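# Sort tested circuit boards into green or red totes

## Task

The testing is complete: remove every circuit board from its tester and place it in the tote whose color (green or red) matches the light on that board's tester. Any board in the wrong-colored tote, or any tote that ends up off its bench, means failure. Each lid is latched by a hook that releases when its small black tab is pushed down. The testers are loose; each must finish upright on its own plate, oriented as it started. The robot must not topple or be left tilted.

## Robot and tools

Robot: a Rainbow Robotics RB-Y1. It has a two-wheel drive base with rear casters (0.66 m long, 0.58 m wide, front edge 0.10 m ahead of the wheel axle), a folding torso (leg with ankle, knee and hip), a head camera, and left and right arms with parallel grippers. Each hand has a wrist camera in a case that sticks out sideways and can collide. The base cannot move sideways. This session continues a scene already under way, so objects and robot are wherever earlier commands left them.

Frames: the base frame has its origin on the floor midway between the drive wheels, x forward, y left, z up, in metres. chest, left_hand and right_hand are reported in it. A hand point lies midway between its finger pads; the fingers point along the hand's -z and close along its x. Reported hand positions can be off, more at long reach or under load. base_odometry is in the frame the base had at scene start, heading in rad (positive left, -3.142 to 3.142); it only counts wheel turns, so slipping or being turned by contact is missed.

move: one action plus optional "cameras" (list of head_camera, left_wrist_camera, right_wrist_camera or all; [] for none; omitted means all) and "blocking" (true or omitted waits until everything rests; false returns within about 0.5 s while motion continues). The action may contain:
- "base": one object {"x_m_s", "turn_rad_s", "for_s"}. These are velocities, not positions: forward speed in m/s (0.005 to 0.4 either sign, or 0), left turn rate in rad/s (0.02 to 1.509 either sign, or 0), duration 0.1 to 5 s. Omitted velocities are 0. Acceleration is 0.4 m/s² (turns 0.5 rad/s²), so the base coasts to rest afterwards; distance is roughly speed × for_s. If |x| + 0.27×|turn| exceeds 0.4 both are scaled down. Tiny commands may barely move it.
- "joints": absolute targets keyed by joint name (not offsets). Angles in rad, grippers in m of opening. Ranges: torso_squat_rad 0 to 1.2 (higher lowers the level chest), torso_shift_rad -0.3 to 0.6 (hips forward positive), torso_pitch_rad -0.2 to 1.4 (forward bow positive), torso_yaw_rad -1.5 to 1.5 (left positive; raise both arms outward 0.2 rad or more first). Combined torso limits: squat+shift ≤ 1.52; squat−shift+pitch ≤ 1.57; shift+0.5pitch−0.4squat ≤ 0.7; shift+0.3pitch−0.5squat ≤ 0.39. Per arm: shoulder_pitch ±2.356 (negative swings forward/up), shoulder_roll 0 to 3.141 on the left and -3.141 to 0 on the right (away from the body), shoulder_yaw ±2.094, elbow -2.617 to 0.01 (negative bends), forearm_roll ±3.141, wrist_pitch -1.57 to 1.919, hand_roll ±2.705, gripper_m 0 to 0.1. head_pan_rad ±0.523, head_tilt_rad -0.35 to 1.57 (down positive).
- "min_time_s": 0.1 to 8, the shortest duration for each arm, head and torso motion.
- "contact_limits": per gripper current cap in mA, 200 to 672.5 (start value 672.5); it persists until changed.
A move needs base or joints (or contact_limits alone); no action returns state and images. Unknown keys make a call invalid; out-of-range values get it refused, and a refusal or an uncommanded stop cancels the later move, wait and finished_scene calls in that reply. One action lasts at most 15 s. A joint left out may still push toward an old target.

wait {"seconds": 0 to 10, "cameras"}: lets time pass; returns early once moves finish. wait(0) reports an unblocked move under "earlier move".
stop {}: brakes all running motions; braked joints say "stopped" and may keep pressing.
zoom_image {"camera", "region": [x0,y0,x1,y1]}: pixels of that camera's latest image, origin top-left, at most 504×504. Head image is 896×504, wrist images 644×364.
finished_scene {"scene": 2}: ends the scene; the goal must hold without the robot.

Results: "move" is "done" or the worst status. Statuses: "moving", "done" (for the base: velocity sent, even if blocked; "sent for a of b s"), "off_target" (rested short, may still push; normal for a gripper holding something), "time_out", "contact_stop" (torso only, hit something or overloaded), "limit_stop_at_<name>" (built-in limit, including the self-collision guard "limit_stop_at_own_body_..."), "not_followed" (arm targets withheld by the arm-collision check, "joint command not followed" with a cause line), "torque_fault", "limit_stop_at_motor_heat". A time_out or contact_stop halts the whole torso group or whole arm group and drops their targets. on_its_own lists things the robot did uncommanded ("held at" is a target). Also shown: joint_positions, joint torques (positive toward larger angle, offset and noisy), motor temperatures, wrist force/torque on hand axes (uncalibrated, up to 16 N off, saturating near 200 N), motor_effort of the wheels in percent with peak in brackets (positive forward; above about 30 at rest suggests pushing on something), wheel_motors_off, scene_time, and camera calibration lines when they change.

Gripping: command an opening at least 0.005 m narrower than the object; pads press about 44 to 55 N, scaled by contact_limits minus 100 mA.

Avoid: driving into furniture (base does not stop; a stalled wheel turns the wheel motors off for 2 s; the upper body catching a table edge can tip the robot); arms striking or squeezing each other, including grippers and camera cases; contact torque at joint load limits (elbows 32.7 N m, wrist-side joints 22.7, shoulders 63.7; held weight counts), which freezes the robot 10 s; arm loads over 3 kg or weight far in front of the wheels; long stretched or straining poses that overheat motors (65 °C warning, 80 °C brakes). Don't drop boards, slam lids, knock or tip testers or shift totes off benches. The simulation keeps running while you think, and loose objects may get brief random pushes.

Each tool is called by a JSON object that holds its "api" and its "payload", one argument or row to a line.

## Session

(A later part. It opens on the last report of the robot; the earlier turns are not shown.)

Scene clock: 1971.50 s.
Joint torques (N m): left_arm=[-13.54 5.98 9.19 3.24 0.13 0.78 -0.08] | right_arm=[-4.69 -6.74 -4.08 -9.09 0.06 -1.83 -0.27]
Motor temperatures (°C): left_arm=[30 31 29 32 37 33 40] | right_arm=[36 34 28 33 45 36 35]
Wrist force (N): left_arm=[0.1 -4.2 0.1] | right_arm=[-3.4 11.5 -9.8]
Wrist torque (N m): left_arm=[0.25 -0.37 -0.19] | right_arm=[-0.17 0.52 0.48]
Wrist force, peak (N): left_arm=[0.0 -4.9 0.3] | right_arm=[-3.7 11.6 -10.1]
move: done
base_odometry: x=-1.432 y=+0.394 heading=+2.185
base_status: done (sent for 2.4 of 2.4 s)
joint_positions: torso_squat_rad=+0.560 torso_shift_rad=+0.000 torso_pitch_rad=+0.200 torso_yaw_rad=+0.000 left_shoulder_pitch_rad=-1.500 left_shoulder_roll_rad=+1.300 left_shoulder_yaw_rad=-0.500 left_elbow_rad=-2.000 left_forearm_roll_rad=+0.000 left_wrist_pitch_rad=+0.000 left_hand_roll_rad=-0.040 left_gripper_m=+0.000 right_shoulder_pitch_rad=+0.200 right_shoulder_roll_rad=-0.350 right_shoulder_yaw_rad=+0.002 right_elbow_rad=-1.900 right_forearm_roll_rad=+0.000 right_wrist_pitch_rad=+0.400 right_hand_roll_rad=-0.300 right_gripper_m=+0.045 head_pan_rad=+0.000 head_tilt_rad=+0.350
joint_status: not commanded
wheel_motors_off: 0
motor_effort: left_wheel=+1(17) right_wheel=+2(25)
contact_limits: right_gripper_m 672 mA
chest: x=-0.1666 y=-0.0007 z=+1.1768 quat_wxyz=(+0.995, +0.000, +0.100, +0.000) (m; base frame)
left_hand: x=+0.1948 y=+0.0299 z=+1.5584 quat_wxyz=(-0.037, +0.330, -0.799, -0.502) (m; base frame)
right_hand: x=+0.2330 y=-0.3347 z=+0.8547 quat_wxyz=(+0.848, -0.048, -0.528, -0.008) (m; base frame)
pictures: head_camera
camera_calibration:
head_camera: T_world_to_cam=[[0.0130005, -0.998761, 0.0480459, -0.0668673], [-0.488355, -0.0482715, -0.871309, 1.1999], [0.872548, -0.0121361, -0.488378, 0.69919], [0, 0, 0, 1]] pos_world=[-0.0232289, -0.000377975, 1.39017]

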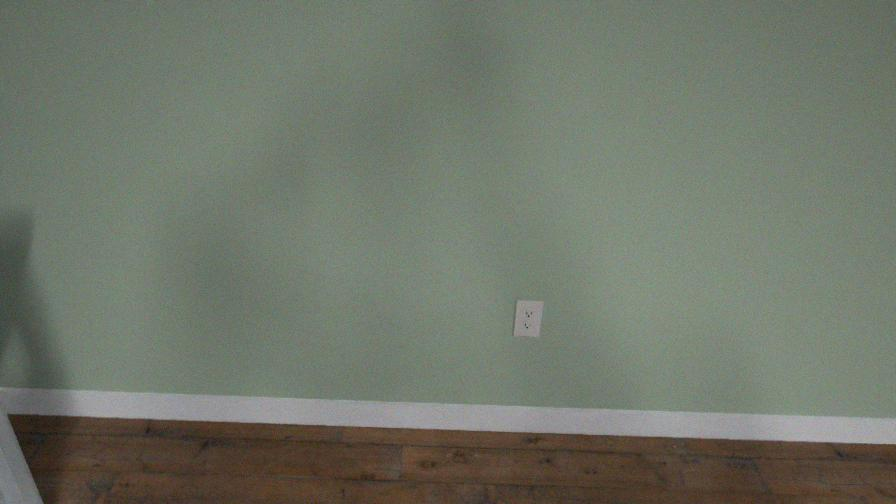

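{"api": "move", "payload": {
  "base": {"turn_rad_s":-0.5,"for_s":4.4},
  "joints": {"head_tilt_rad":0.1,"head_pan_rad":-0.3},
  "cameras": ["head_camera"]
}}

{"api": "move", "payload": {
  "joints": {"head_tilt_rad":0.1,"head_pan_rad":0.52},
  "cameras": ["head_camera"]
}}

{"api": "move", "payload": {
  "base": {"turn_rad_s":-0.5,"for_s":2.4},
  "joints": {"head_tilt_rad":0.2,"head_pan_rad":0},
  "cameras": ["head_camera"]
}}

{"api": "move", "payload": {
  "base": {"turn_rad_s":-0.4,"for_s":1.0},
  "joints": {"head_tilt_rad":0.2,"head_pan_rad":0},
  "cameras": ["head_camera"]
}}

{"api": "zoom_image", "payload": {
  "camera": "head_camera",
  "region": [380, 0, 700, 200]
}}

Scene clock: 1985.17 s.
Joint torques (N m): left_arm=[-13.42 5.82 9.17 3.29 0.19 0.85 -0.08] | right_arm=[-4.82 -6.36 -4.31 -9.06 0.09 -1.89 -0.35]
Motor temperatures (°C): left_arm=[30 31 29 32 37 33 40] | right_arm=[36 34 28 33 45 36 35]
Wrist force (N): left_arm=[0.1 -4.8 0.0] | right_arm=[-3.7 11.5 -10.0]
Wrist torque (N m): left_arm=[0.31 -0.38 -0.20] | right_arm=[-0.18 0.52 0.48]
Wrist force, peak (N): left_arm=[0.3 -4.9 -0.2] | right_arm=[-3.6 11.6 -10.4]
move: done
base_odometry: x=-1.432 y=+0.394 heading=-0.014
base_status: done (sent for 4.4 of 4.4 s)
joint_positions: torso_squat_rad=+0.560 torso_shift_rad=+0.000 torso_pitch_rad=+0.200 torso_yaw_rad=+0.000 left_shoulder_pitch_rad=-1.500 left_shoulder_roll_rad=+1.300 left_shoulder_yaw_rad=-0.500 left_elbow_rad=-2.000 left_forearm_roll_rad=+0.000 left_wrist_pitch_rad=+0.000 left_hand_roll_rad=-0.040 left_gripper_m=+0.000 right_shoulder_pitch_rad=+0.200 right_shoulder_roll_rad=-0.350 right_shoulder_yaw_rad=+0.002 right_elbow_rad=-1.900 right_forearm_roll_rad=+0.000 right_wrist_pitch_rad=+0.400 right_hand_roll_rad=-0.300 right_gripper_m=+0.045 head_pan_rad=-0.300 head_tilt_rad=+0.100
joint_status: all done
wheel_motors_off: 0
motor_effort: left_wheel=+3(22) right_wheel=-1(22)
contact_limits: right_gripper_m 672 mA
chest: x=-0.1666 y=-0.0007 z=+1.1768 quat_wxyz=(+0.995, +0.000, +0.100, +0.000) (m; base frame)
left_hand: x=+0.1948 y=+0.0299 z=+1.5584 quat_wxyz=(-0.037, +0.330, -0.799, -0.502) (m; base frame)
right_hand: x=+0.2330 y=-0.3347 z=+0.8547 quat_wxyz=(+0.848, -0.048, -0.528, -0.008) (m; base frame)
pictures: head_camera
camera_calibration:
head_camera: T_world_to_cam=[[-0.288344, -0.951381, 0.108314, -0.181026], [-0.269153, -0.0280265, -0.96269, 1.34806], [0.91892, -0.306739, -0.247986, 0.374828], [0, 0, 0, 1]] pos_world=[-0.0338003, -0.019469, 1.41032]

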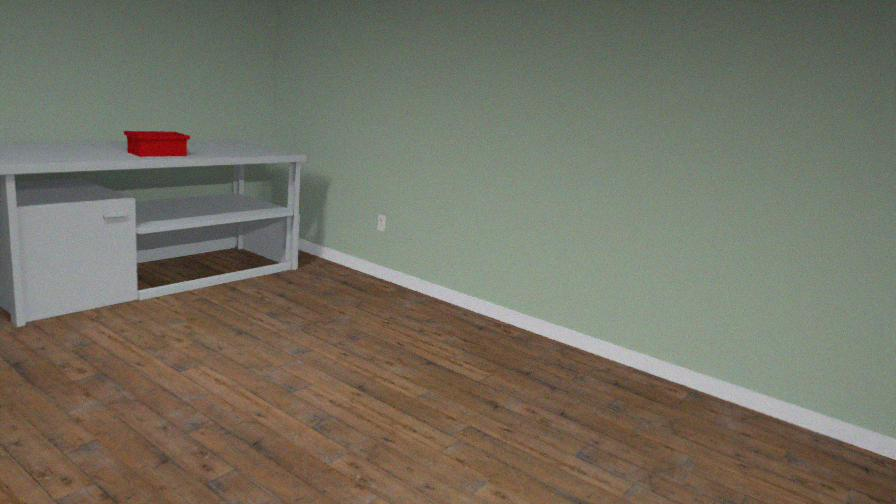

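Scene clock: 1986.37 s.
Joint torques (N m): left_arm=[-13.4 6.04 9.2 3.1 0.22 0.74 -0.2] | right_arm=[-4.87 -6.45 -4.43 -9.06 0.06 -1.75 -0.29]
Motor temperatures (°C): left_arm=[30 31 29 32 37 33 40] | right_arm=[36 34 28 33 45 36 35]
Wrist force (N): left_arm=[0.0 -4.4 0.1] | right_arm=[-3.5 11.4 -9.8]
Wrist torque (N m): left_arm=[0.27 -0.38 -0.21] | right_arm=[-0.16 0.51 0.48]
Wrist force, peak (N): left_arm=[0.0 -4.9 0.0] | right_arm=[-3.5 11.7 -10.1]
move: done
base_odometry: x=-1.432 y=+0.394 heading=-0.014
base_status: not commanded
joint_positions: torso_squat_rad=+0.560 torso_shift_rad=+0.000 torso_pitch_rad=+0.200 torso_yaw_rad=+0.000 left_shoulder_pitch_rad=-1.500 left_shoulder_roll_rad=+1.300 left_shoulder_yaw_rad=-0.500 left_elbow_rad=-2.000 left_forearm_roll_rad=+0.000 left_wrist_pitch_rad=+0.000 left_hand_roll_rad=-0.040 left_gripper_m=+0.000 right_shoulder_pitch_rad=+0.200 right_shoulder_roll_rad=-0.350 right_shoulder_yaw_rad=+0.002 right_elbow_rad=-1.900 right_forearm_roll_rad=+0.000 right_wrist_pitch_rad=+0.400 right_hand_roll_rad=-0.300 right_gripper_m=+0.045 head_pan_rad=+0.520 head_tilt_rad=+0.100
joint_status: all done
wheel_motors_off: 0
motor_effort: left_wheel=+4(5) right_wheel=+1(2)
contact_limits: right_gripper_m 672 mA
chest: x=-0.1666 y=-0.0007 z=+1.1768 quat_wxyz=(+0.995, +0.000, +0.100, +0.000) (m; base frame)
left_hand: x=+0.1948 y=+0.0299 z=+1.5584 quat_wxyz=(-0.037, +0.330, -0.799, -0.502) (m; base frame)
right_hand: x=+0.2330 y=-0.3347 z=+0.8547 quat_wxyz=(+0.848, -0.048, -0.528, -0.008) (m; base frame)
pictures: head_camera
camera_calibration:
head_camera: T_world_to_cam=[[0.488028, -0.871457, -0.0488951, 0.115941], [-0.225814, -0.0719502, -0.97151, 1.36466], [0.843111, 0.485166, -0.231901, 0.345512], [0, 0, 0, 1]] pos_world=[-0.0397292, 0.0315942, 1.41157]

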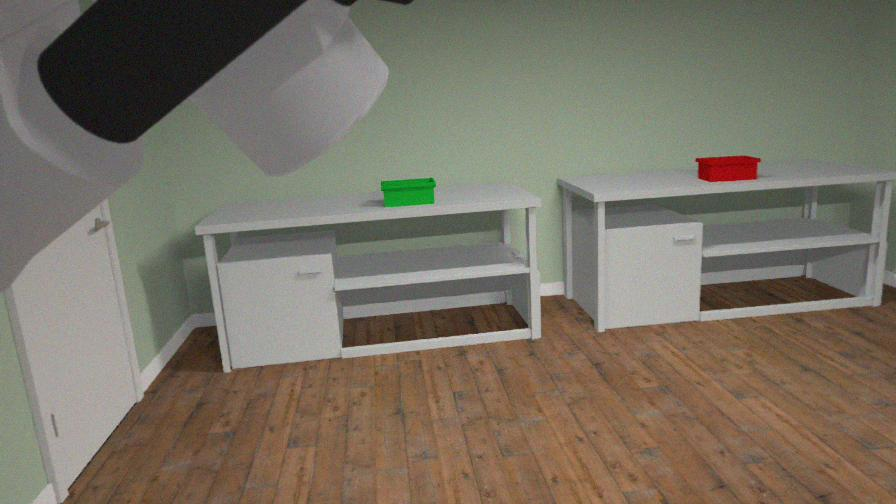

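Scene clock: 1990.07 s.
Joint torques (N m): left_arm=[-13.58 6.09 8.96 3.19 0.22 0.87 -0.1] | right_arm=[-4.82 -6.5 -4.17 -9.08 0.14 -1.85 -0.32]
Motor temperatures (°C): left_arm=[30 31 29 32 37 33 40] | right_arm=[36 34 28 33 45 36 35]
Wrist force (N): left_arm=[0.4 -4.5 0.0] | right_arm=[-3.5 11.6 -10.0]
Wrist torque (N m): left_arm=[0.29 -0.34 -0.20] | right_arm=[-0.18 0.53 0.47]
Wrist force, peak (N): left_arm=[0.0 -4.9 -0.2] | right_arm=[-3.4 11.6 -10.4]
move: done
base_odometry: x=-1.432 y=+0.394 heading=-1.214
base_status: done (sent for 2.4 of 2.4 s)
joint_positions: torso_squat_rad=+0.560 torso_shift_rad=+0.000 torso_pitch_rad=+0.200 torso_yaw_rad=+0.000 left_shoulder_pitch_rad=-1.500 left_shoulder_roll_rad=+1.300 left_shoulder_yaw_rad=-0.500 left_elbow_rad=-2.000 left_forearm_roll_rad=+0.000 left_wrist_pitch_rad=+0.000 left_hand_roll_rad=-0.040 left_gripper_m=+0.000 right_shoulder_pitch_rad=+0.200 right_shoulder_roll_rad=-0.350 right_shoulder_yaw_rad=+0.002 right_elbow_rad=-1.900 right_forearm_roll_rad=+0.000 right_wrist_pitch_rad=+0.400 right_hand_roll_rad=-0.300 right_gripper_m=+0.045 head_pan_rad=+0.000 head_tilt_rad=+0.200
joint_status: all done
wheel_motors_off: 0
motor_effort: left_wheel=+4(24) right_wheel=+0(18)
contact_limits: right_gripper_m 672 mA
chest: x=-0.1666 y=-0.0007 z=+1.1768 quat_wxyz=(+0.995, +0.000, +0.100, +0.000) (m; base frame)
left_hand: x=+0.1948 y=+0.0299 z=+1.5584 quat_wxyz=(-0.037, +0.330, -0.799, -0.502) (m; base frame)
right_hand: x=+0.2330 y=-0.3347 z=+0.8548 quat_wxyz=(+0.848, -0.048, -0.528, -0.008) (m; base frame)
pictures: head_camera
camera_calibration:
head_camera: T_world_to_cam=[[0.00555599, -0.998761, 0.0494498, -0.0695593], [-0.352603, -0.0482311, -0.934529, 1.30072], [0.935757, -0.0122439, -0.352434, 0.519798], [0, 0, 0, 1]] pos_world=[-0.0273809, -0.00037373, 1.40219]

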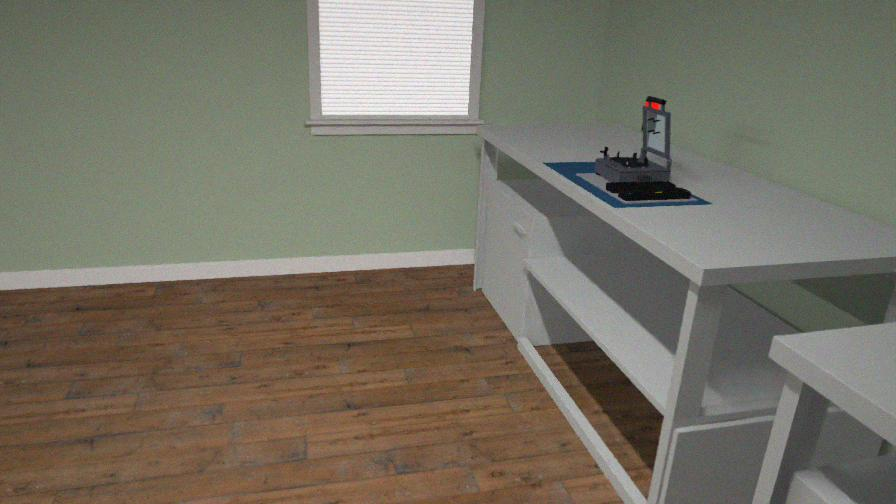

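Scene clock: 1992.23 s.
Joint torques (N m): left_arm=[-13.57 6.33 9.03 3.22 0.13 0.87 -0.09] | right_arm=[-4.45 -6.45 -3.98 -9.05 0.01 -1.78 -0.29]
Motor temperatures (°C): left_arm=[30 31 29 32 37 33 40] | right_arm=[36 34 28 33 45 36 35]
Wrist force (N): left_arm=[0.3 -4.6 -0.3] | right_arm=[-3.5 11.6 -9.7]
Wrist torque (N m): left_arm=[0.29 -0.35 -0.21] | right_arm=[-0.18 0.52 0.47]
Wrist force, peak (N): left_arm=[0.3 -4.8 0.0] | right_arm=[-3.6 11.6 -10.2]
move: done
base_odometry: x=-1.432 y=+0.394 heading=-1.614
base_status: done (sent for 1 of 1 s)
joint_positions: torso_squat_rad=+0.560 torso_shift_rad=+0.000 torso_pitch_rad=+0.200 torso_yaw_rad=+0.000 left_shoulder_pitch_rad=-1.500 left_shoulder_roll_rad=+1.300 left_shoulder_yaw_rad=-0.500 left_elbow_rad=-2.000 left_forearm_roll_rad=+0.000 left_wrist_pitch_rad=+0.000 left_hand_roll_rad=-0.040 left_gripper_m=+0.000 right_shoulder_pitch_rad=+0.200 right_shoulder_roll_rad=-0.350 right_shoulder_yaw_rad=+0.002 right_elbow_rad=-1.900 right_forearm_roll_rad=+0.000 right_wrist_pitch_rad=+0.400 right_hand_roll_rad=-0.300 right_gripper_m=+0.045 head_pan_rad=+0.000 head_tilt_rad=+0.200
joint_status: all done
wheel_motors_off: 0
motor_effort: left_wheel=+3(23) right_wheel=+1(19)
contact_limits: right_gripper_m 672 mA
chest: x=-0.1666 y=-0.0007 z=+1.1768 quat_wxyz=(+0.995, +0.000, +0.100, +0.000) (m; base frame)
left_hand: x=+0.1948 y=+0.0299 z=+1.5584 quat_wxyz=(-0.037, +0.330, -0.799, -0.502) (m; base frame)
right_hand: x=+0.2330 y=-0.3347 z=+0.8548 quat_wxyz=(+0.848, -0.048, -0.528, -0.008) (m; base frame)
pictures: head_camera
camera_calibration:
head_camera: T_world_to_cam=[[0.00556045, -0.99876, 0.049471, -0.0695695], [-0.352603, -0.0482525, -0.934528, 1.30072], [0.935757, -0.0122472, -0.352434, 0.519798], [0, 0, 0, 1]] pos_world=[-0.027381, -0.000354244, 1.40219]

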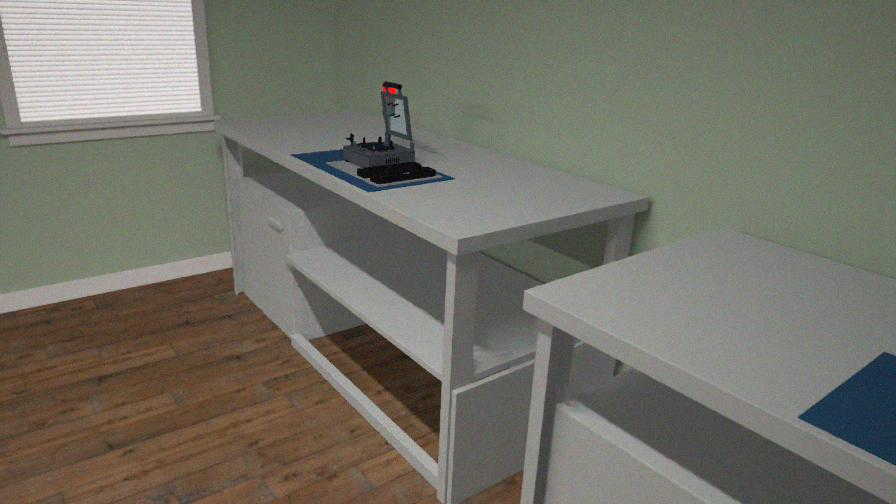

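Scaled by 1.575 from the camera's 896x504 image, which has a finer 1280x720 frame.

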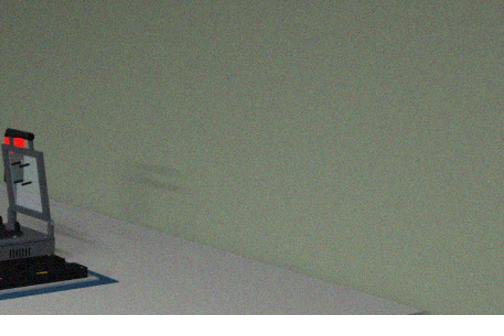

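{"api": "zoom_image", "payload": {
  "camera": "head_camera",
  "region": [330, 70, 450, 190]
}}

Scaled by 4.200 from the camera's 896x504 image, which has a finer 1280x720 frame.

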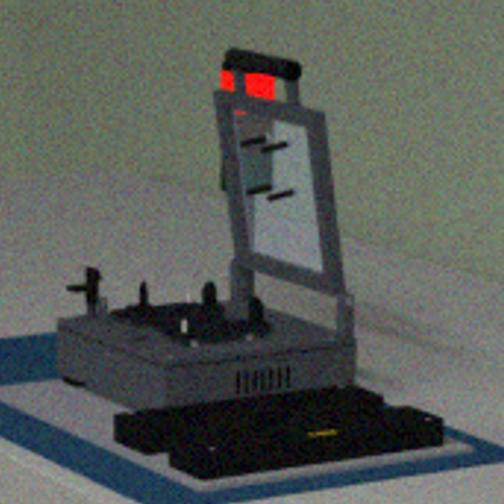

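{"api": "move", "payload": {
  "base": {"turn_rad_s":-0.5,"for_s":1.167},
  "cameras": []
}}

{"api": "move", "payload": {
  "base": {"x_m_s":0.25,"for_s":1.6},
  "cameras": []
}}

{"api": "move", "payload": {
  "base": {"turn_rad_s":-0.3,"for_s":1.08},
  "joints": {"head_tilt_rad":0.6},
  "cameras": ["head_camera"]
}}

{"api": "zoom_image", "payload": {
  "camera": "head_camera",
  "region": [350, 0, 750, 300]
}}

Scene clock: 2020.37 s.
Joint torques (N m): left_arm=[-13.5 6.14 9.24 3.21 0.26 0.74 -0.09] | right_arm=[-4.49 -6.03 -4.09 -9.06 0.04 -1.75 -0.32]
Motor temperatures (°C): left_arm=[30 31 29 32 37 33 40] | right_arm=[35 34 28 33 45 36 35]
Wrist force (N): left_arm=[0.2 -4.5 0.1] | right_arm=[-3.6 11.2 -9.9]
Wrist torque (N m): left_arm=[0.28 -0.38 -0.20] | right_arm=[-0.14 0.52 0.48]
Wrist force, peak (N): left_arm=[-0.1 -5.0 0.1] | right_arm=[-3.7 11.6 -10.3]
move: done
base_odometry: x=-1.432 y=+0.394 heading=-2.197
base_status: done (sent for 1.17 of 1.17 s)
joint_positions: torso_squat_rad=+0.560 torso_shift_rad=+0.000 torso_pitch_rad=+0.200 torso_yaw_rad=+0.000 left_shoulder_pitch_rad=-1.500 left_shoulder_roll_rad=+1.300 left_shoulder_yaw_rad=-0.500 left_elbow_rad=-2.000 left_forearm_roll_rad=+0.000 left_wrist_pitch_rad=+0.000 left_hand_roll_rad=-0.040 left_gripper_m=+0.000 right_shoulder_pitch_rad=+0.200 right_shoulder_roll_rad=-0.350 right_shoulder_yaw_rad=+0.002 right_elbow_rad=-1.900 right_forearm_roll_rad=+0.000 right_wrist_pitch_rad=+0.400 right_hand_roll_rad=-0.300 right_gripper_m=+0.045 head_pan_rad=+0.000 head_tilt_rad=+0.200
joint_status: not commanded
wheel_motors_off: 0
motor_effort: left_wheel=+3(22) right_wheel=+0(19)
contact_limits: right_gripper_m 672 mA
chest: x=-0.1666 y=-0.0007 z=+1.1768 quat_wxyz=(+0.995, +0.000, +0.100, +0.000) (m; base frame)
left_hand: x=+0.1948 y=+0.0299 z=+1.5584 quat_wxyz=(-0.037, +0.330, -0.799, -0.502) (m; base frame)
right_hand: x=+0.2330 y=-0.3347 z=+0.8548 quat_wxyz=(+0.848, -0.048, -0.528, -0.008) (m; base frame)
pictures: none
No camera images: "cameras" was empty.

Scene clock: 2022.90 s.
Joint torques (N m): left_arm=[-13.37 6.12 9.2 3.18 0.16 0.78 -0.06] | right_arm=[-4.08 -6.58 -4.15 -9.03 0.05 -1.85 -0.35]
Motor temperatures (°C): left_arm=[30 31 29 32 37 33 40] | right_arm=[35 34 28 33 45 36 35]
Wrist force (N): left_arm=[0.2 -4.5 0.2] | right_arm=[-3.3 11.5 -9.7]
Wrist torque (N m): left_arm=[0.30 -0.36 -0.19] | right_arm=[-0.17 0.54 0.46]
Wrist force, peak (N): left_arm=[-0.2 -5.1 -0.4] | right_arm=[-3.4 11.4 -10.5]
move: done
base_odometry: x=-1.667 y=+0.070 heading=-2.197
base_status: done (sent for 1.6 of 1.6 s)
joint_positions: torso_squat_rad=+0.560 torso_shift_rad=+0.000 torso_pitch_rad=+0.200 torso_yaw_rad=+0.000 left_shoulder_pitch_rad=-1.500 left_shoulder_roll_rad=+1.300 left_shoulder_yaw_rad=-0.500 left_elbow_rad=-2.000 left_forearm_roll_rad=+0.000 left_wrist_pitch_rad=+0.000 left_hand_roll_rad=-0.040 left_gripper_m=+0.000 right_shoulder_pitch_rad=+0.200 right_shoulder_roll_rad=-0.350 right_shoulder_yaw_rad=+0.002 right_elbow_rad=-1.900 right_forearm_roll_rad=+0.000 right_wrist_pitch_rad=+0.400 right_hand_roll_rad=-0.300 right_gripper_m=+0.045 head_pan_rad=+0.000 head_tilt_rad=+0.200
joint_status: not commanded
wheel_motors_off: 0
motor_effort: left_wheel=-5(29) right_wheel=-1(30)
contact_limits: right_gripper_m 672 mA
chest: x=-0.1665 y=-0.0007 z=+1.1768 quat_wxyz=(+0.995, +0.000, +0.100, +0.000) (m; base frame)
left_hand: x=+0.1949 y=+0.0299 z=+1.5583 quat_wxyz=(-0.037, +0.330, -0.799, -0.502) (m; base frame)
right_hand: x=+0.2331 y=-0.3347 z=+0.8548 quat_wxyz=(+0.848, -0.048, -0.528, -0.008) (m; base frame)
pictures: none
No camera images: "cameras" was empty.

Scene clock: 2024.93 s.
Joint torques (N m): left_arm=[-13.5 5.99 9.11 3.14 0.13 0.81 -0.1] | right_arm=[-4.21 -6.2 -4.15 -9.09 0.03 -1.79 -0.33]
Motor temperatures (°C): left_arm=[30 31 29 32 37 33 40] | right_arm=[35 34 28 33 45 36 35]
Wrist force (N): left_arm=[0.1 -4.4 0.2] | right_arm=[-3.4 11.3 -9.8]
Wrist torque (N m): left_arm=[0.29 -0.38 -0.21] | right_arm=[-0.15 0.54 0.46]
Wrist force, peak (N): left_arm=[0.1 -4.8 -0.2] | right_arm=[-3.5 11.7 -10.1]
move: done
base_odometry: x=-1.667 y=+0.070 heading=-2.517
base_status: done (sent for 1.07 of 1.07 s)
joint_positions: torso_squat_rad=+0.560 torso_shift_rad=+0.000 torso_pitch_rad=+0.200 torso_yaw_rad=+0.000 left_shoulder_pitch_rad=-1.500 left_shoulder_roll_rad=+1.300 left_shoulder_yaw_rad=-0.500 left_elbow_rad=-2.000 left_forearm_roll_rad=+0.000 left_wrist_pitch_rad=+0.000 left_hand_roll_rad=-0.040 left_gripper_m=+0.000 right_shoulder_pitch_rad=+0.200 right_shoulder_roll_rad=-0.350 right_shoulder_yaw_rad=+0.002 right_elbow_rad=-1.900 right_forearm_roll_rad=+0.000 right_wrist_pitch_rad=+0.400 right_hand_roll_rad=-0.300 right_gripper_m=+0.045 head_pan_rad=+0.000 head_tilt_rad=+0.600
joint_status: all done
wheel_motors_off: 0
motor_effort: left_wheel=+3(25) right_wheel=-1(28)
contact_limits: right_gripper_m 672 mA
chest: x=-0.1665 y=-0.0007 z=+1.1768 quat_wxyz=(+0.995, +0.000, +0.100, +0.000) (m; base frame)
left_hand: x=+0.1948 y=+0.0299 z=+1.5583 quat_wxyz=(-0.037, +0.330, -0.799, -0.502) (m; base frame)
right_hand: x=+0.2331 y=-0.3347 z=+0.8548 quat_wxyz=(+0.848, -0.048, -0.528, -0.008) (m; base frame)
pictures: head_camera
camera_calibration:
head_camera: T_world_to_cam=[[0.0247353, -0.998756, 0.0433073, -0.0591275], [-0.688768, -0.048424, -0.723363, 0.97637], [0.72456, -0.0119361, -0.689108, 0.958265], [0, 0, 0, 1]] pos_world=[-0.0203659, -0.000336248, 1.36918]

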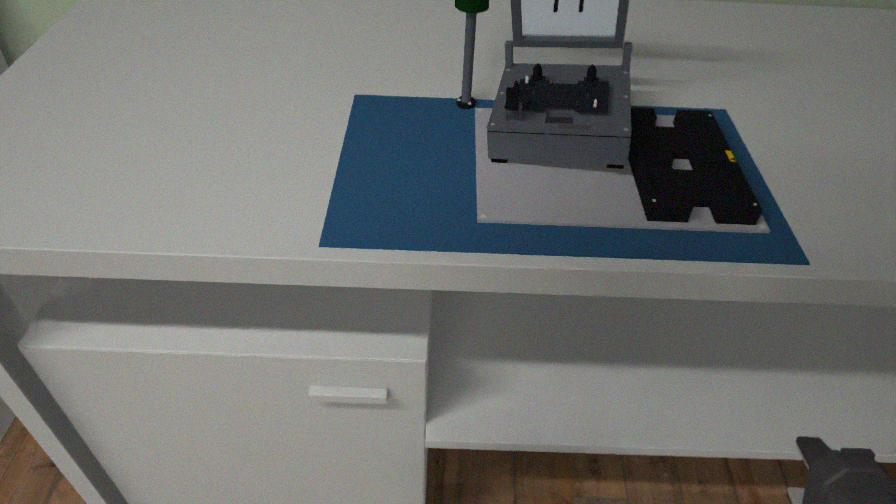

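Scaled by 1.260 from the camera's 896x504 image, which has a finer 1280x720 frame.

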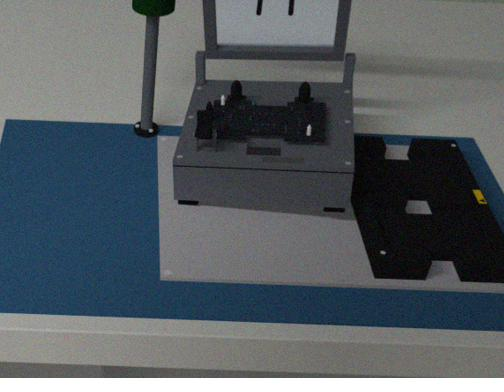

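{"api": "zoom_image", "payload": {
  "camera": "head_camera",
  "region": [470, 40, 650, 180]
}}

Scaled by 2.800 from the camera's 896x504 image, which has a finer 1280x720 frame.

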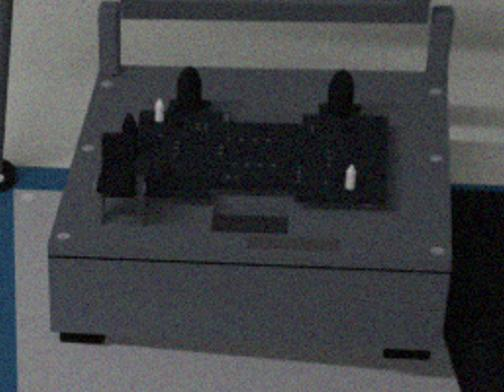

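{"api": "move", "payload": {
  "joints": {"torso_pitch_rad":0.6,"torso_shift_rad":0.2,"torso_squat_rad":0.4,"head_tilt_rad":0.35},
  "cameras": ["head_camera"]
}}

{"api": "zoom_image", "payload": {
  "camera": "head_camera",
  "region": [440, 0, 740, 300]
}}

Scene clock: 2066.83 s.
Joint torques (N m): left_arm=[-15.03 8.34 11.3 0 0.21 0.11 -0.1] | right_arm=[4.6 -5.54 -3.76 -7.27 0.05 -1.41 -0.38]
Motor temperatures (°C): left_arm=[30 31 29 32 37 33 40] | right_arm=[35 34 28 33 45 36 35]
Wrist force (N): left_arm=[-1.9 -5.6 -0.9] | right_arm=[-1.7 11.3 -12.0]
Wrist torque (N m): left_arm=[0.32 -0.47 -0.18] | right_arm=[-0.12 0.63 0.47]
Wrist force, peak (N): left_arm=[-2.0 -5.9 -1.1] | right_arm=[-2.0 11.7 -11.9]
move: done
base_odometry: x=-1.667 y=+0.070 heading=-2.517
base_status: not commanded
joint_positions: torso_squat_rad=+0.400 torso_shift_rad=+0.200 torso_pitch_rad=+0.600 torso_yaw_rad=+0.000 left_shoulder_pitch_rad=-1.500 left_shoulder_roll_rad=+1.300 left_shoulder_yaw_rad=-0.500 left_elbow_rad=-2.000 left_forearm_roll_rad=+0.000 left_wrist_pitch_rad=+0.000 left_hand_roll_rad=-0.040 left_gripper_m=+0.000 right_shoulder_pitch_rad=+0.200 right_shoulder_roll_rad=-0.350 right_shoulder_yaw_rad=+0.002 right_elbow_rad=-1.900 right_forearm_roll_rad=+0.000 right_wrist_pitch_rad=+0.400 right_hand_roll_rad=-0.300 right_gripper_m=+0.045 head_pan_rad=+0.000 head_tilt_rad=+0.350
joint_status: all done
wheel_motors_off: 0
motor_effort: left_wheel=+4(8) right_wheel=-2(5)
contact_limits: right_gripper_m 672 mA
chest: x=+0.0748 y=-0.0007 z=+1.1678 quat_wxyz=(+0.955, +0.000, +0.295, +0.000) (m; base frame)
left_hand: x=+0.5561 y=+0.0300 z=+1.3785 quat_wxyz=(+0.123, +0.224, -0.790, -0.558) (m; base frame)
right_hand: x=+0.3175 y=-0.3346 z=+0.7155 quat_wxyz=(+0.936, -0.048, -0.349, +0.002) (m; base frame)
pictures: head_camera
camera_calibration:
head_camera: T_world_to_cam=[[0.03097, -0.998754, 0.0391423, -0.0604931], [-0.789117, -0.0484673, -0.612327, 1.02992], [0.613461, -0.0119241, -0.789635, 0.855368], [0, 0, 0, 1]] pos_world=[0.289868, -0.000300686, 1.30845]

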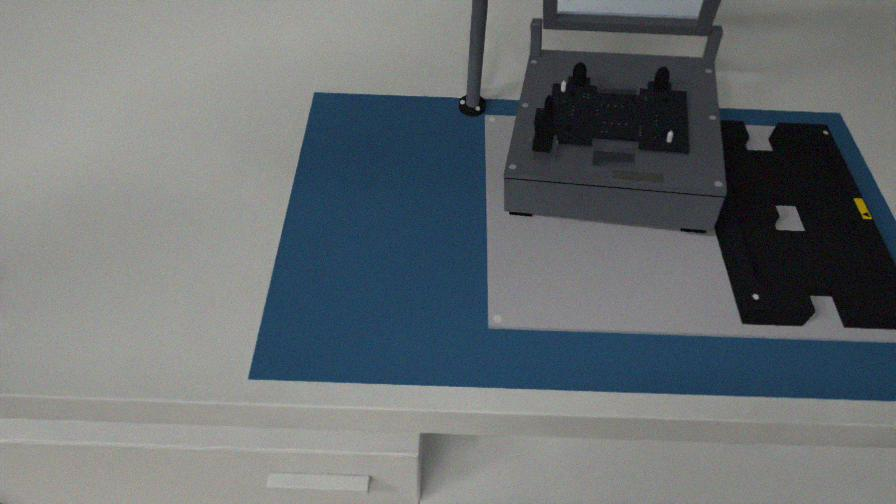

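Scaled by 1.680 from the camera's 896x504 image, which has a finer 1280x720 frame.

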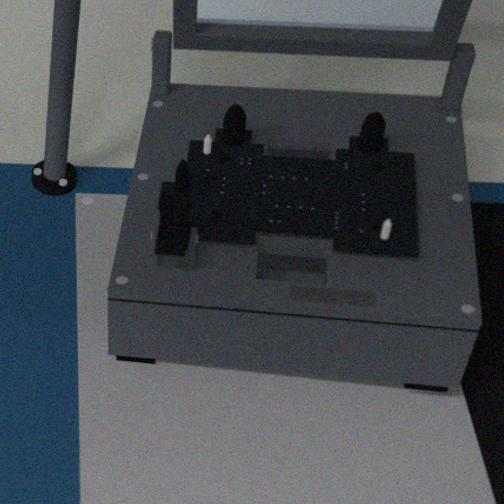

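{"api": "move", "payload": {
  "base": {"x_m_s":-0.15,"for_s":1.0},
  "joints": {"torso_squat_rad":0.15},
  "cameras": []
}}

{"api": "move", "payload": {
  "joints": {"right_shoulder_pitch_rad":-1.505,"right_shoulder_roll_rad":-0.367,"right_shoulder_yaw_rad":0,"right_elbow_rad":-1.15,"right_forearm_roll_rad":-0.262,"right_wrist_pitch_rad":1.816,"right_hand_roll_rad":-0.31,"right_gripper_m":0.08}
}}

Scene clock: 2129.97 s.
Joint torques (N m): left_arm=[-15.05 8.32 10.9 -0.13 0.22 0.07 -0.09] | right_arm=[4.45 -5.25 -3.78 -7.16 0.04 -1.3 -0.31]
Motor temperatures (°C): left_arm=[30 31 30 32 37 33 40] | right_arm=[35 34 28 33 45 36 35]
Wrist force (N): left_arm=[-1.9 -5.5 -0.9] | right_arm=[-1.6 11.4 -12.1]
Wrist torque (N m): left_arm=[0.34 -0.46 -0.19] | right_arm=[-0.14 0.64 0.49]
Wrist force, peak (N): left_arm=[-2.2 -5.9 -1.1] | right_arm=[-1.9 12.0 -11.9]
move: done
base_odometry: x=-1.545 y=+0.158 heading=-2.517
base_status: done (sent for 1 of 1 s)
joint_positions: torso_squat_rad=+0.150 torso_shift_rad=+0.200 torso_pitch_rad=+0.600 torso_yaw_rad=+0.000 left_shoulder_pitch_rad=-1.500 left_shoulder_roll_rad=+1.300 left_shoulder_yaw_rad=-0.500 left_elbow_rad=-2.000 left_forearm_roll_rad=+0.000 left_wrist_pitch_rad=+0.000 left_hand_roll_rad=-0.040 left_gripper_m=+0.000 right_shoulder_pitch_rad=+0.200 right_shoulder_roll_rad=-0.350 right_shoulder_yaw_rad=+0.002 right_elbow_rad=-1.900 right_forearm_roll_rad=+0.000 right_wrist_pitch_rad=+0.400 right_hand_roll_rad=-0.300 right_gripper_m=+0.045 head_pan_rad=+0.000 head_tilt_rad=+0.350
joint_status: all done
wheel_motors_off: 0
motor_effort: left_wheel=-2(20) right_wheel=+3(28)
contact_limits: right_gripper_m 672 mA
chest: x=+0.0841 y=-0.0007 z=+1.2143 quat_wxyz=(+0.955, +0.000, +0.295, +0.000) (m; base frame)
left_hand: x=+0.5655 y=+0.0300 z=+1.4250 quat_wxyz=(+0.123, +0.224, -0.790, -0.558) (m; base frame)
right_hand: x=+0.3269 y=-0.3346 z=+0.7620 quat_wxyz=(+0.936, -0.048, -0.349, +0.002) (m; base frame)
pictures: none
No camera images: "cameras" was empty.

Scene clock: 2141.27 s.
Joint torques (N m): left_arm=[-15.02 8.15 10.98 -0.11 0.21 0.08 -0.09] | right_arm=[-40.71 -10.18 -6.41 -23.04 1.81 -12.48 0]
Motor temperatures (°C): left_arm=[30 31 30 32 37 33 40] | right_arm=[37 34 28 34 45 39 35]
Wrist force (N): left_arm=[-1.8 -5.3 -0.8] | right_arm=[-46.2 3.5 -13.0]
Wrist torque (N m): left_arm=[0.32 -0.45 -0.20] | right_arm=[-0.15 1.23 0.61]
Wrist force, peak (N): left_arm=[-2.0 -8.1 -1.1] | right_arm=[-100.6 -14.5 -7.8]
move: torque_fault
TORQUE FAULT: right_wrist_pitch_rad reached its load limit. The robot stopped for 10 seconds, dropped its targets and accepts commands again. The stop added 9.1 s to the call.
base_odometry: x=-1.545 y=+0.158 heading=-2.517
base_status: not commanded
joint_positions: torso_squat_rad=+0.150 torso_shift_rad=+0.200 torso_pitch_rad=+0.600 torso_yaw_rad=+0.000 left_shoulder_pitch_rad=-1.500 left_shoulder_roll_rad=+1.300 left_shoulder_yaw_rad=-0.500 left_elbow_rad=-2.000 left_forearm_roll_rad=+0.000 left_wrist_pitch_rad=+0.000 left_hand_roll_rad=-0.040 left_gripper_m=+0.000 right_shoulder_pitch_rad=-0.891 right_shoulder_roll_rad=-0.359 right_shoulder_yaw_rad=+0.001 right_elbow_rad=-1.412 right_forearm_roll_rad=-0.164 right_wrist_pitch_rad=+1.308 right_hand_roll_rad=-0.310 right_gripper_m=+0.080 head_pan_rad=+0.000 head_tilt_rad=+0.350
joint_status: right_shoulder_pitch_rad torque_fault (moved -1.091 of -1.705); right_elbow_rad torque_fault (moved +0.488 of +0.750); right_forearm_roll_rad torque_fault (moved -0.164 of -0.262); right_wrist_pitch_rad torque_fault (moved +0.908 of +1.416); the others done
wheel_motors_off: 0
on_its_own: right_shoulder_pitch_rad is held at -0.897, not at your -1.505, since a torque_fault; right_elbow_rad is held at -1.416, not at your -1.150, since a torque_fault; right_forearm_roll_rad is held at -0.164, not at your -0.262, since a torque_fault; right_wrist_pitch_rad is held at +1.305, not at your +1.816, since a torque_fault
motor_effort: left_wheel=+0(7) right_wheel=+13(46)
contact_limits: right_gripper_m 672 mA
chest: x=+0.0842 y=-0.0009 z=+1.2142 quat_wxyz=(+0.955, +0.001, +0.296, +0.000) (m; base frame)
left_hand: x=+0.5657 y=+0.0295 z=+1.4247 quat_wxyz=(+0.123, +0.223, -0.790, -0.558) (m; base frame)
right_hand: x=+0.5825 y=-0.2342 z=+0.8146 quat_wxyz=(+0.981, -0.015, -0.190, -0.033) (m; base frame)
pictures: head_camera, left_wrist_camera, right_wrist_camera
camera_calibration:
head_camera: T_world_to_cam=[[0.0305117, -0.998777, 0.0388922, -0.0625204], [-0.789342, -0.0479479, -0.612079, 1.06548], [0.613195, -0.0120236, -0.78984, 0.886494], [0, 0, 0, 1]] pos_world=[0.299342, -0.000697606, 1.35478]
left_wrist_camera: T_world_to_cam=[[-0.867795, -0.495593, -0.0363349, 0.555908], [-0.0452749, 0.151669, -0.987394, 1.46213], [0.494856, -0.85521, -0.154056, 0.033795], [0, 0, 0, 1]] pos_world=[0.531888, 0.0826455, 1.46911]
right_wrist_camera: T_world_to_cam=[[-0.917161, 0.0790747, -0.390594, 0.873349], [-0.0916684, 0.911974, 0.399875, -0.0255242], [0.387832, 0.402554, -0.829178, 0.615495], [0, 0, 0, 1]] pos_world=[0.559953, -0.293552, 0.861686]

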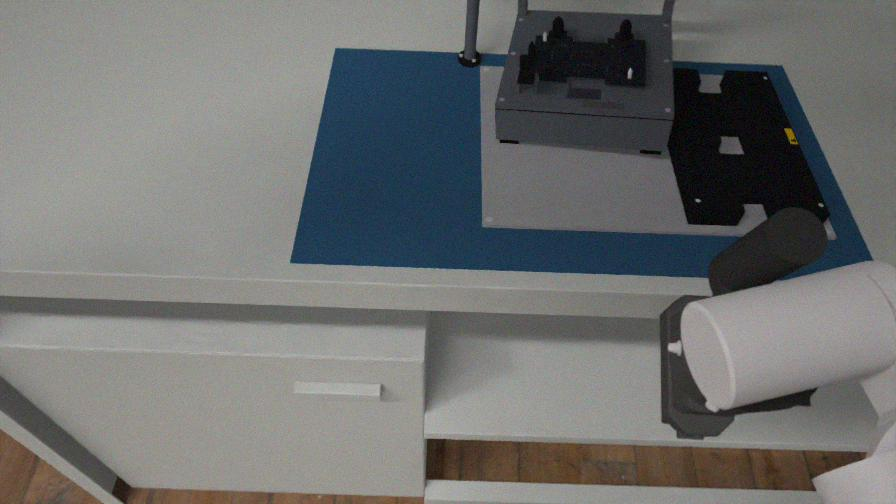

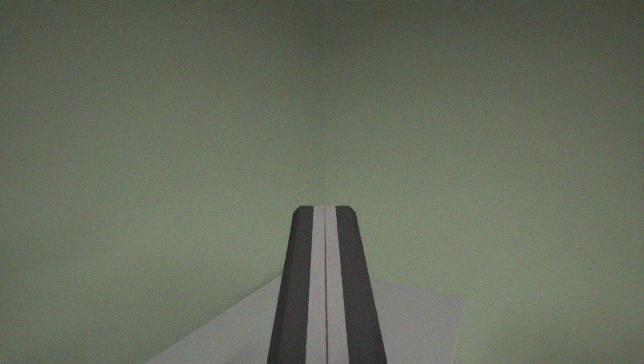

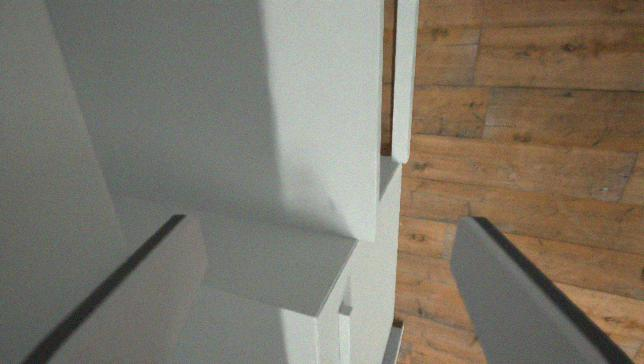

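{"api": "move", "payload": {
  "base": {"x_m_s":-0.15,"for_s":2.0},
  "cameras": []
}}

{"api": "move", "payload": {
  "joints": {"right_shoulder_pitch_rad":-1.505,"right_shoulder_roll_rad":-0.367,"right_shoulder_yaw_rad":0,"right_elbow_rad":-1.15,"right_forearm_roll_rad":-0.262,"right_wrist_pitch_rad":1.816,"right_hand_roll_rad":-0.31,"right_gripper_m":0.08}
}}

Scene clock: 2153.27 s.
Joint torques (N m): left_arm=[-15.12 8.25 11.07 -0.02 0.12 0.05 -0.07] | right_arm=[-16.11 -7.73 -4.06 -8.49 0.59 -1.03 0.04]
Motor temperatures (°C): left_arm=[30 31 30 32 37 33 40] | right_arm=[38 34 28 35 45 40 35]
Wrist force (N): left_arm=[-1.7 -5.3 -0.5] | right_arm=[-0.5 10.9 -12.6]
Wrist torque (N m): left_arm=[0.32 -0.44 -0.20] | right_arm=[-0.10 0.68 0.49]
Wrist force, peak (N): left_arm=[-2.2 -5.8 -1.1] | right_arm=[-47.1 3.6 -14.6]
move: done
base_odometry: x=-1.302 y=+0.333 heading=-2.517
base_status: done (sent for 2 of 2 s)
joint_positions: torso_squat_rad=+0.150 torso_shift_rad=+0.200 torso_pitch_rad=+0.600 torso_yaw_rad=+0.000 left_shoulder_pitch_rad=-1.500 left_shoulder_roll_rad=+1.300 left_shoulder_yaw_rad=-0.500 left_elbow_rad=-2.000 left_forearm_roll_rad=+0.000 left_wrist_pitch_rad=+0.000 left_hand_roll_rad=-0.040 left_gripper_m=+0.000 right_shoulder_pitch_rad=-0.897 right_shoulder_roll_rad=-0.359 right_shoulder_yaw_rad=+0.001 right_elbow_rad=-1.416 right_forearm_roll_rad=-0.164 right_wrist_pitch_rad=+1.305 right_hand_roll_rad=-0.310 right_gripper_m=+0.080 head_pan_rad=+0.000 head_tilt_rad=+0.350
joint_status: not commanded
wheel_motors_off: 0
on_its_own: right_shoulder_pitch_rad is held at -0.897, not at your -1.505, since a torque_fault; right_elbow_rad is held at -1.416, not at your -1.150, since a torque_fault; right_forearm_roll_rad is held at -0.164, not at your -0.262, since a torque_fault; right_wrist_pitch_rad is held at +1.305, not at your +1.816, since a torque_fault
motor_effort: left_wheel=+0(21) right_wheel=+2(20)
contact_limits: right_gripper_m 672 mA
chest: x=+0.0841 y=-0.0007 z=+1.2143 quat_wxyz=(+0.955, +0.000, +0.295, +0.000) (m; base frame)
left_hand: x=+0.5654 y=+0.0299 z=+1.4250 quat_wxyz=(+0.123, +0.224, -0.790, -0.558) (m; base frame)
right_hand: x=+0.5868 y=-0.2324 z=+0.8192 quat_wxyz=(+0.980, -0.014, -0.197, -0.032) (m; base frame)
pictures: none
No camera images: "cameras" was empty.

Scene clock: 2154.50 s.
Joint torques (N m): left_arm=[-14.94 8.17 10.92 0.08 0.26 0.11 -0.1] | right_arm=[-21.19 -7.23 -2.79 -6.83 -0.01 -0.7 -0.24]
Motor temperatures (°C): left_arm=[30 31 30 32 37 33 40] | right_arm=[38 34 28 35 45 40 35]
Wrist force (N): left_arm=[-1.8 -5.2 -0.8] | right_arm=[1.0 11.0 -13.3]
Wrist torque (N m): left_arm=[0.29 -0.46 -0.20] | right_arm=[-0.09 0.79 0.49]
Wrist force, peak (N): left_arm=[-2.0 -5.8 -1.1] | right_arm=[0.2 11.8 -13.4]
move: done
base_odometry: x=-1.302 y=+0.333 heading=-2.517
base_status: not commanded
joint_positions: torso_squat_rad=+0.150 torso_shift_rad=+0.200 torso_pitch_rad=+0.600 torso_yaw_rad=+0.000 left_shoulder_pitch_rad=-1.500 left_shoulder_roll_rad=+1.300 left_shoulder_yaw_rad=-0.500 left_elbow_rad=-2.000 left_forearm_roll_rad=+0.000 left_wrist_pitch_rad=+0.000 left_hand_roll_rad=-0.040 left_gripper_m=+0.000 right_shoulder_pitch_rad=-1.506 right_shoulder_roll_rad=-0.367 right_shoulder_yaw_rad=+0.000 right_elbow_rad=-1.150 right_forearm_roll_rad=-0.262 right_wrist_pitch_rad=+1.816 right_hand_roll_rad=-0.310 right_gripper_m=+0.080 head_pan_rad=+0.000 head_tilt_rad=+0.350
joint_status: all done
wheel_motors_off: 0
motor_effort: left_wheel=+0(2) right_wheel=+0(4)
contact_limits: right_gripper_m 672 mA
chest: x=+0.0841 y=-0.0007 z=+1.2143 quat_wxyz=(+0.955, +0.000, +0.295, +0.000) (m; base frame)
left_hand: x=+0.5654 y=+0.0300 z=+1.4251 quat_wxyz=(+0.123, +0.224, -0.790, -0.558) (m; base frame)
right_hand: x=+0.6468 y=-0.1505 z=+0.9915 quat_wxyz=(+0.995, +0.001, -0.102, +0.000) (m; base frame)
pictures: head_camera, left_wrist_camera, right_wrist_camera
camera_calibration:
head_camera: T_world_to_cam=[[0.0309374, -0.998753, 0.0391817, -0.0626708], [-0.788966, -0.0484687, -0.612522, 1.06596], [0.613657, -0.0119632, -0.789482, 0.886171], [0, 0, 0, 1]] pos_world=[0.29914, -0.000325529, 1.355]
left_wrist_camera: T_world_to_cam=[[-0.867554, -0.495986, -0.0367137, 0.556362], [-0.0447557, 0.151378, -0.987462, 1.46222], [0.495325, -0.855034, -0.153527, 0.0333917], [0, 0, 0, 1]] pos_world=[0.531577, 0.0831511, 1.46944]
right_wrist_camera: T_world_to_cam=[[-0.975556, 0.020744, -0.21877, 0.853485], [-0.0791724, 0.895499, 0.437964, -0.215083], [0.204994, 0.444579, -0.871967, 0.870571], [0, 0, 0, 1]] pos_world=[0.637132, -0.212136, 1.04003]

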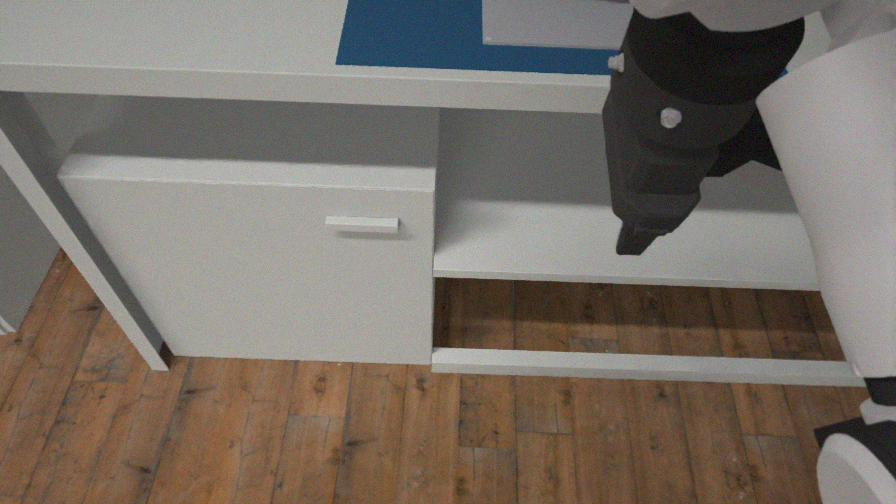

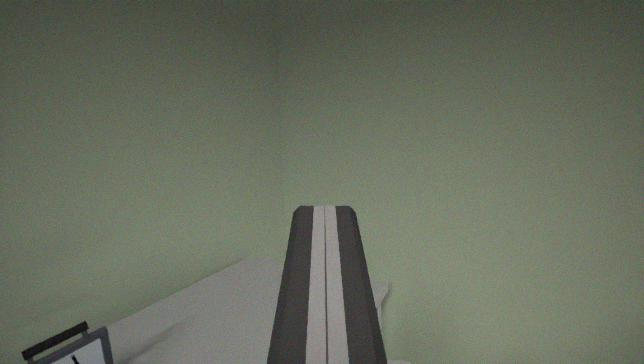

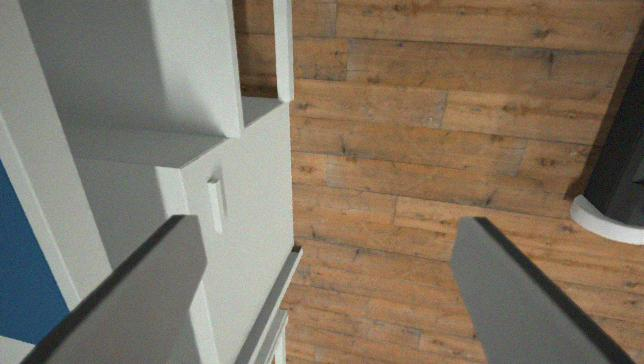

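{"api": "move", "payload": {
  "base": {"x_m_s":0.2,"for_s":2.2},
  "joints": {"torso_squat_rad":0.0}
}}

{"api": "zoom_image", "payload": {
  "camera": "right_wrist_camera",
  "region": [0, 0, 504, 364]
}}

Scene clock: 2162.37 s.
Joint torques (N m): left_arm=[-14.94 8.23 10.95 0 0.26 0.08 -0.12] | right_arm=[-21.69 -7.36 -2.94 -7.35 0.02 -0.54 -0.06]
Motor temperatures (°C): left_arm=[30 31 30 32 37 33 40] | right_arm=[37 34 28 35 45 39 35]
Wrist force (N): left_arm=[-1.8 -5.6 -1.0] | right_arm=[0.8 10.6 -13.5]
Wrist torque (N m): left_arm=[0.32 -0.45 -0.21] | right_arm=[-0.05 0.76 0.50]
Wrist force, peak (N): left_arm=[-2.3 -5.8 -1.3] | right_arm=[1.5 10.9 -13.7]
move: done
base_odometry: x=-1.659 y=+0.076 heading=-2.517
base_status: done (sent for 2.2 of 2.2 s)
joint_positions: torso_squat_rad=+0.000 torso_shift_rad=+0.200 torso_pitch_rad=+0.600 torso_yaw_rad=+0.000 left_shoulder_pitch_rad=-1.500 left_shoulder_roll_rad=+1.300 left_shoulder_yaw_rad=-0.500 left_elbow_rad=-2.000 left_forearm_roll_rad=+0.000 left_wrist_pitch_rad=+0.000 left_hand_roll_rad=-0.040 left_gripper_m=+0.000 right_shoulder_pitch_rad=-1.506 right_shoulder_roll_rad=-0.367 right_shoulder_yaw_rad=+0.000 right_elbow_rad=-1.150 right_forearm_roll_rad=-0.262 right_wrist_pitch_rad=+1.816 right_hand_roll_rad=-0.310 right_gripper_m=+0.080 head_pan_rad=+0.000 head_tilt_rad=+0.350
joint_status: all done
wheel_motors_off: 0
motor_effort: left_wheel=+2(19) right_wheel=-4(22)
contact_limits: right_gripper_m 672 mA
chest: x=+0.0857 y=-0.0007 z=+1.2220 quat_wxyz=(+0.955, +0.000, +0.295, +0.000) (m; base frame)
left_hand: x=+0.5671 y=+0.0300 z=+1.4327 quat_wxyz=(+0.123, +0.224, -0.790, -0.558) (m; base frame)
right_hand: x=+0.6484 y=-0.1505 z=+0.9990 quat_wxyz=(+0.995, +0.000, -0.101, +0.000) (m; base frame)
pictures: head_camera, left_wrist_camera, right_wrist_camera
camera_calibration:
head_camera: T_world_to_cam=[[0.0309414, -0.998753, 0.0391741, -0.0630194], [-0.789063, -0.0484653, -0.612398, 1.07181], [0.613533, -0.0119623, -0.789579, 0.891345], [0, 0, 0, 1]] pos_world=[0.300809, -0.000332492, 1.36263]
left_wrist_camera: T_world_to_cam=[[-0.867563, -0.495979, -0.0365933, 0.557924], [-0.0448902, 0.151376, -0.987456, 1.46987], [0.495297, -0.855038, -0.153593, 0.0338313], [0, 0, 0, 1]] pos_world=[0.533261, 0.0831419, 1.47705]
right_wrist_camera: T_world_to_cam=[[-0.975642, 0.0208209, -0.218378, 0.856317], [-0.0789174, 0.895524, 0.43796, -0.218333], [0.204682, 0.444526, -0.872068, 0.877071], [0, 0, 0, 1]] pos_world=[0.638708, -0.212187, 1.04749]

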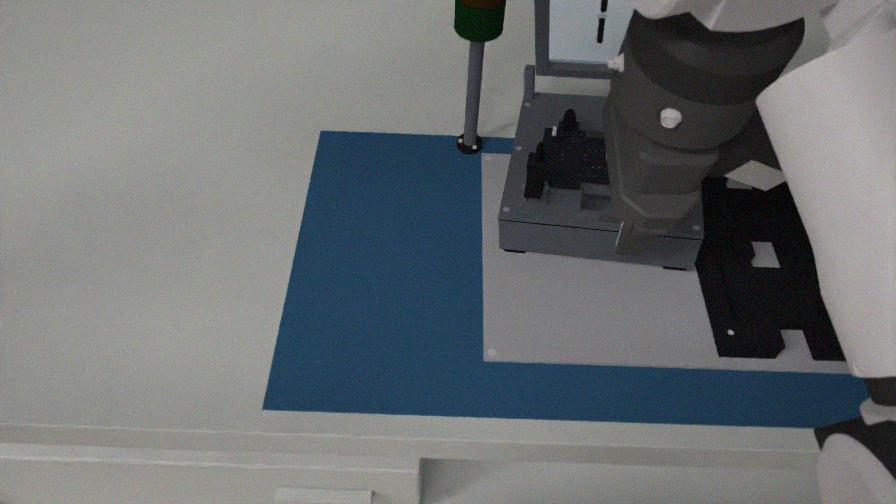

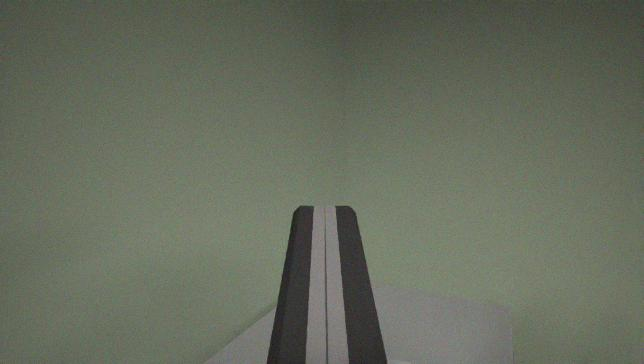

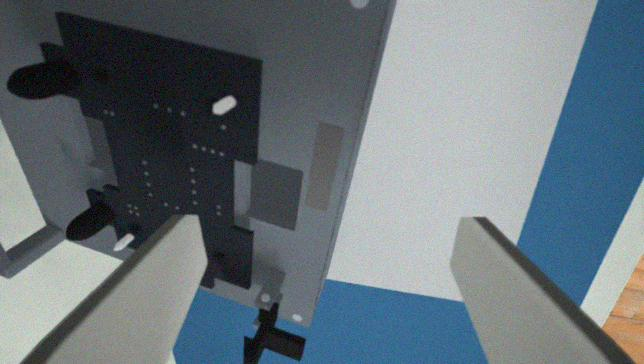

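Scaled by 1.000.

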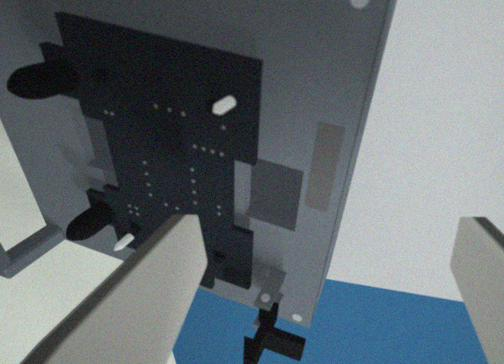

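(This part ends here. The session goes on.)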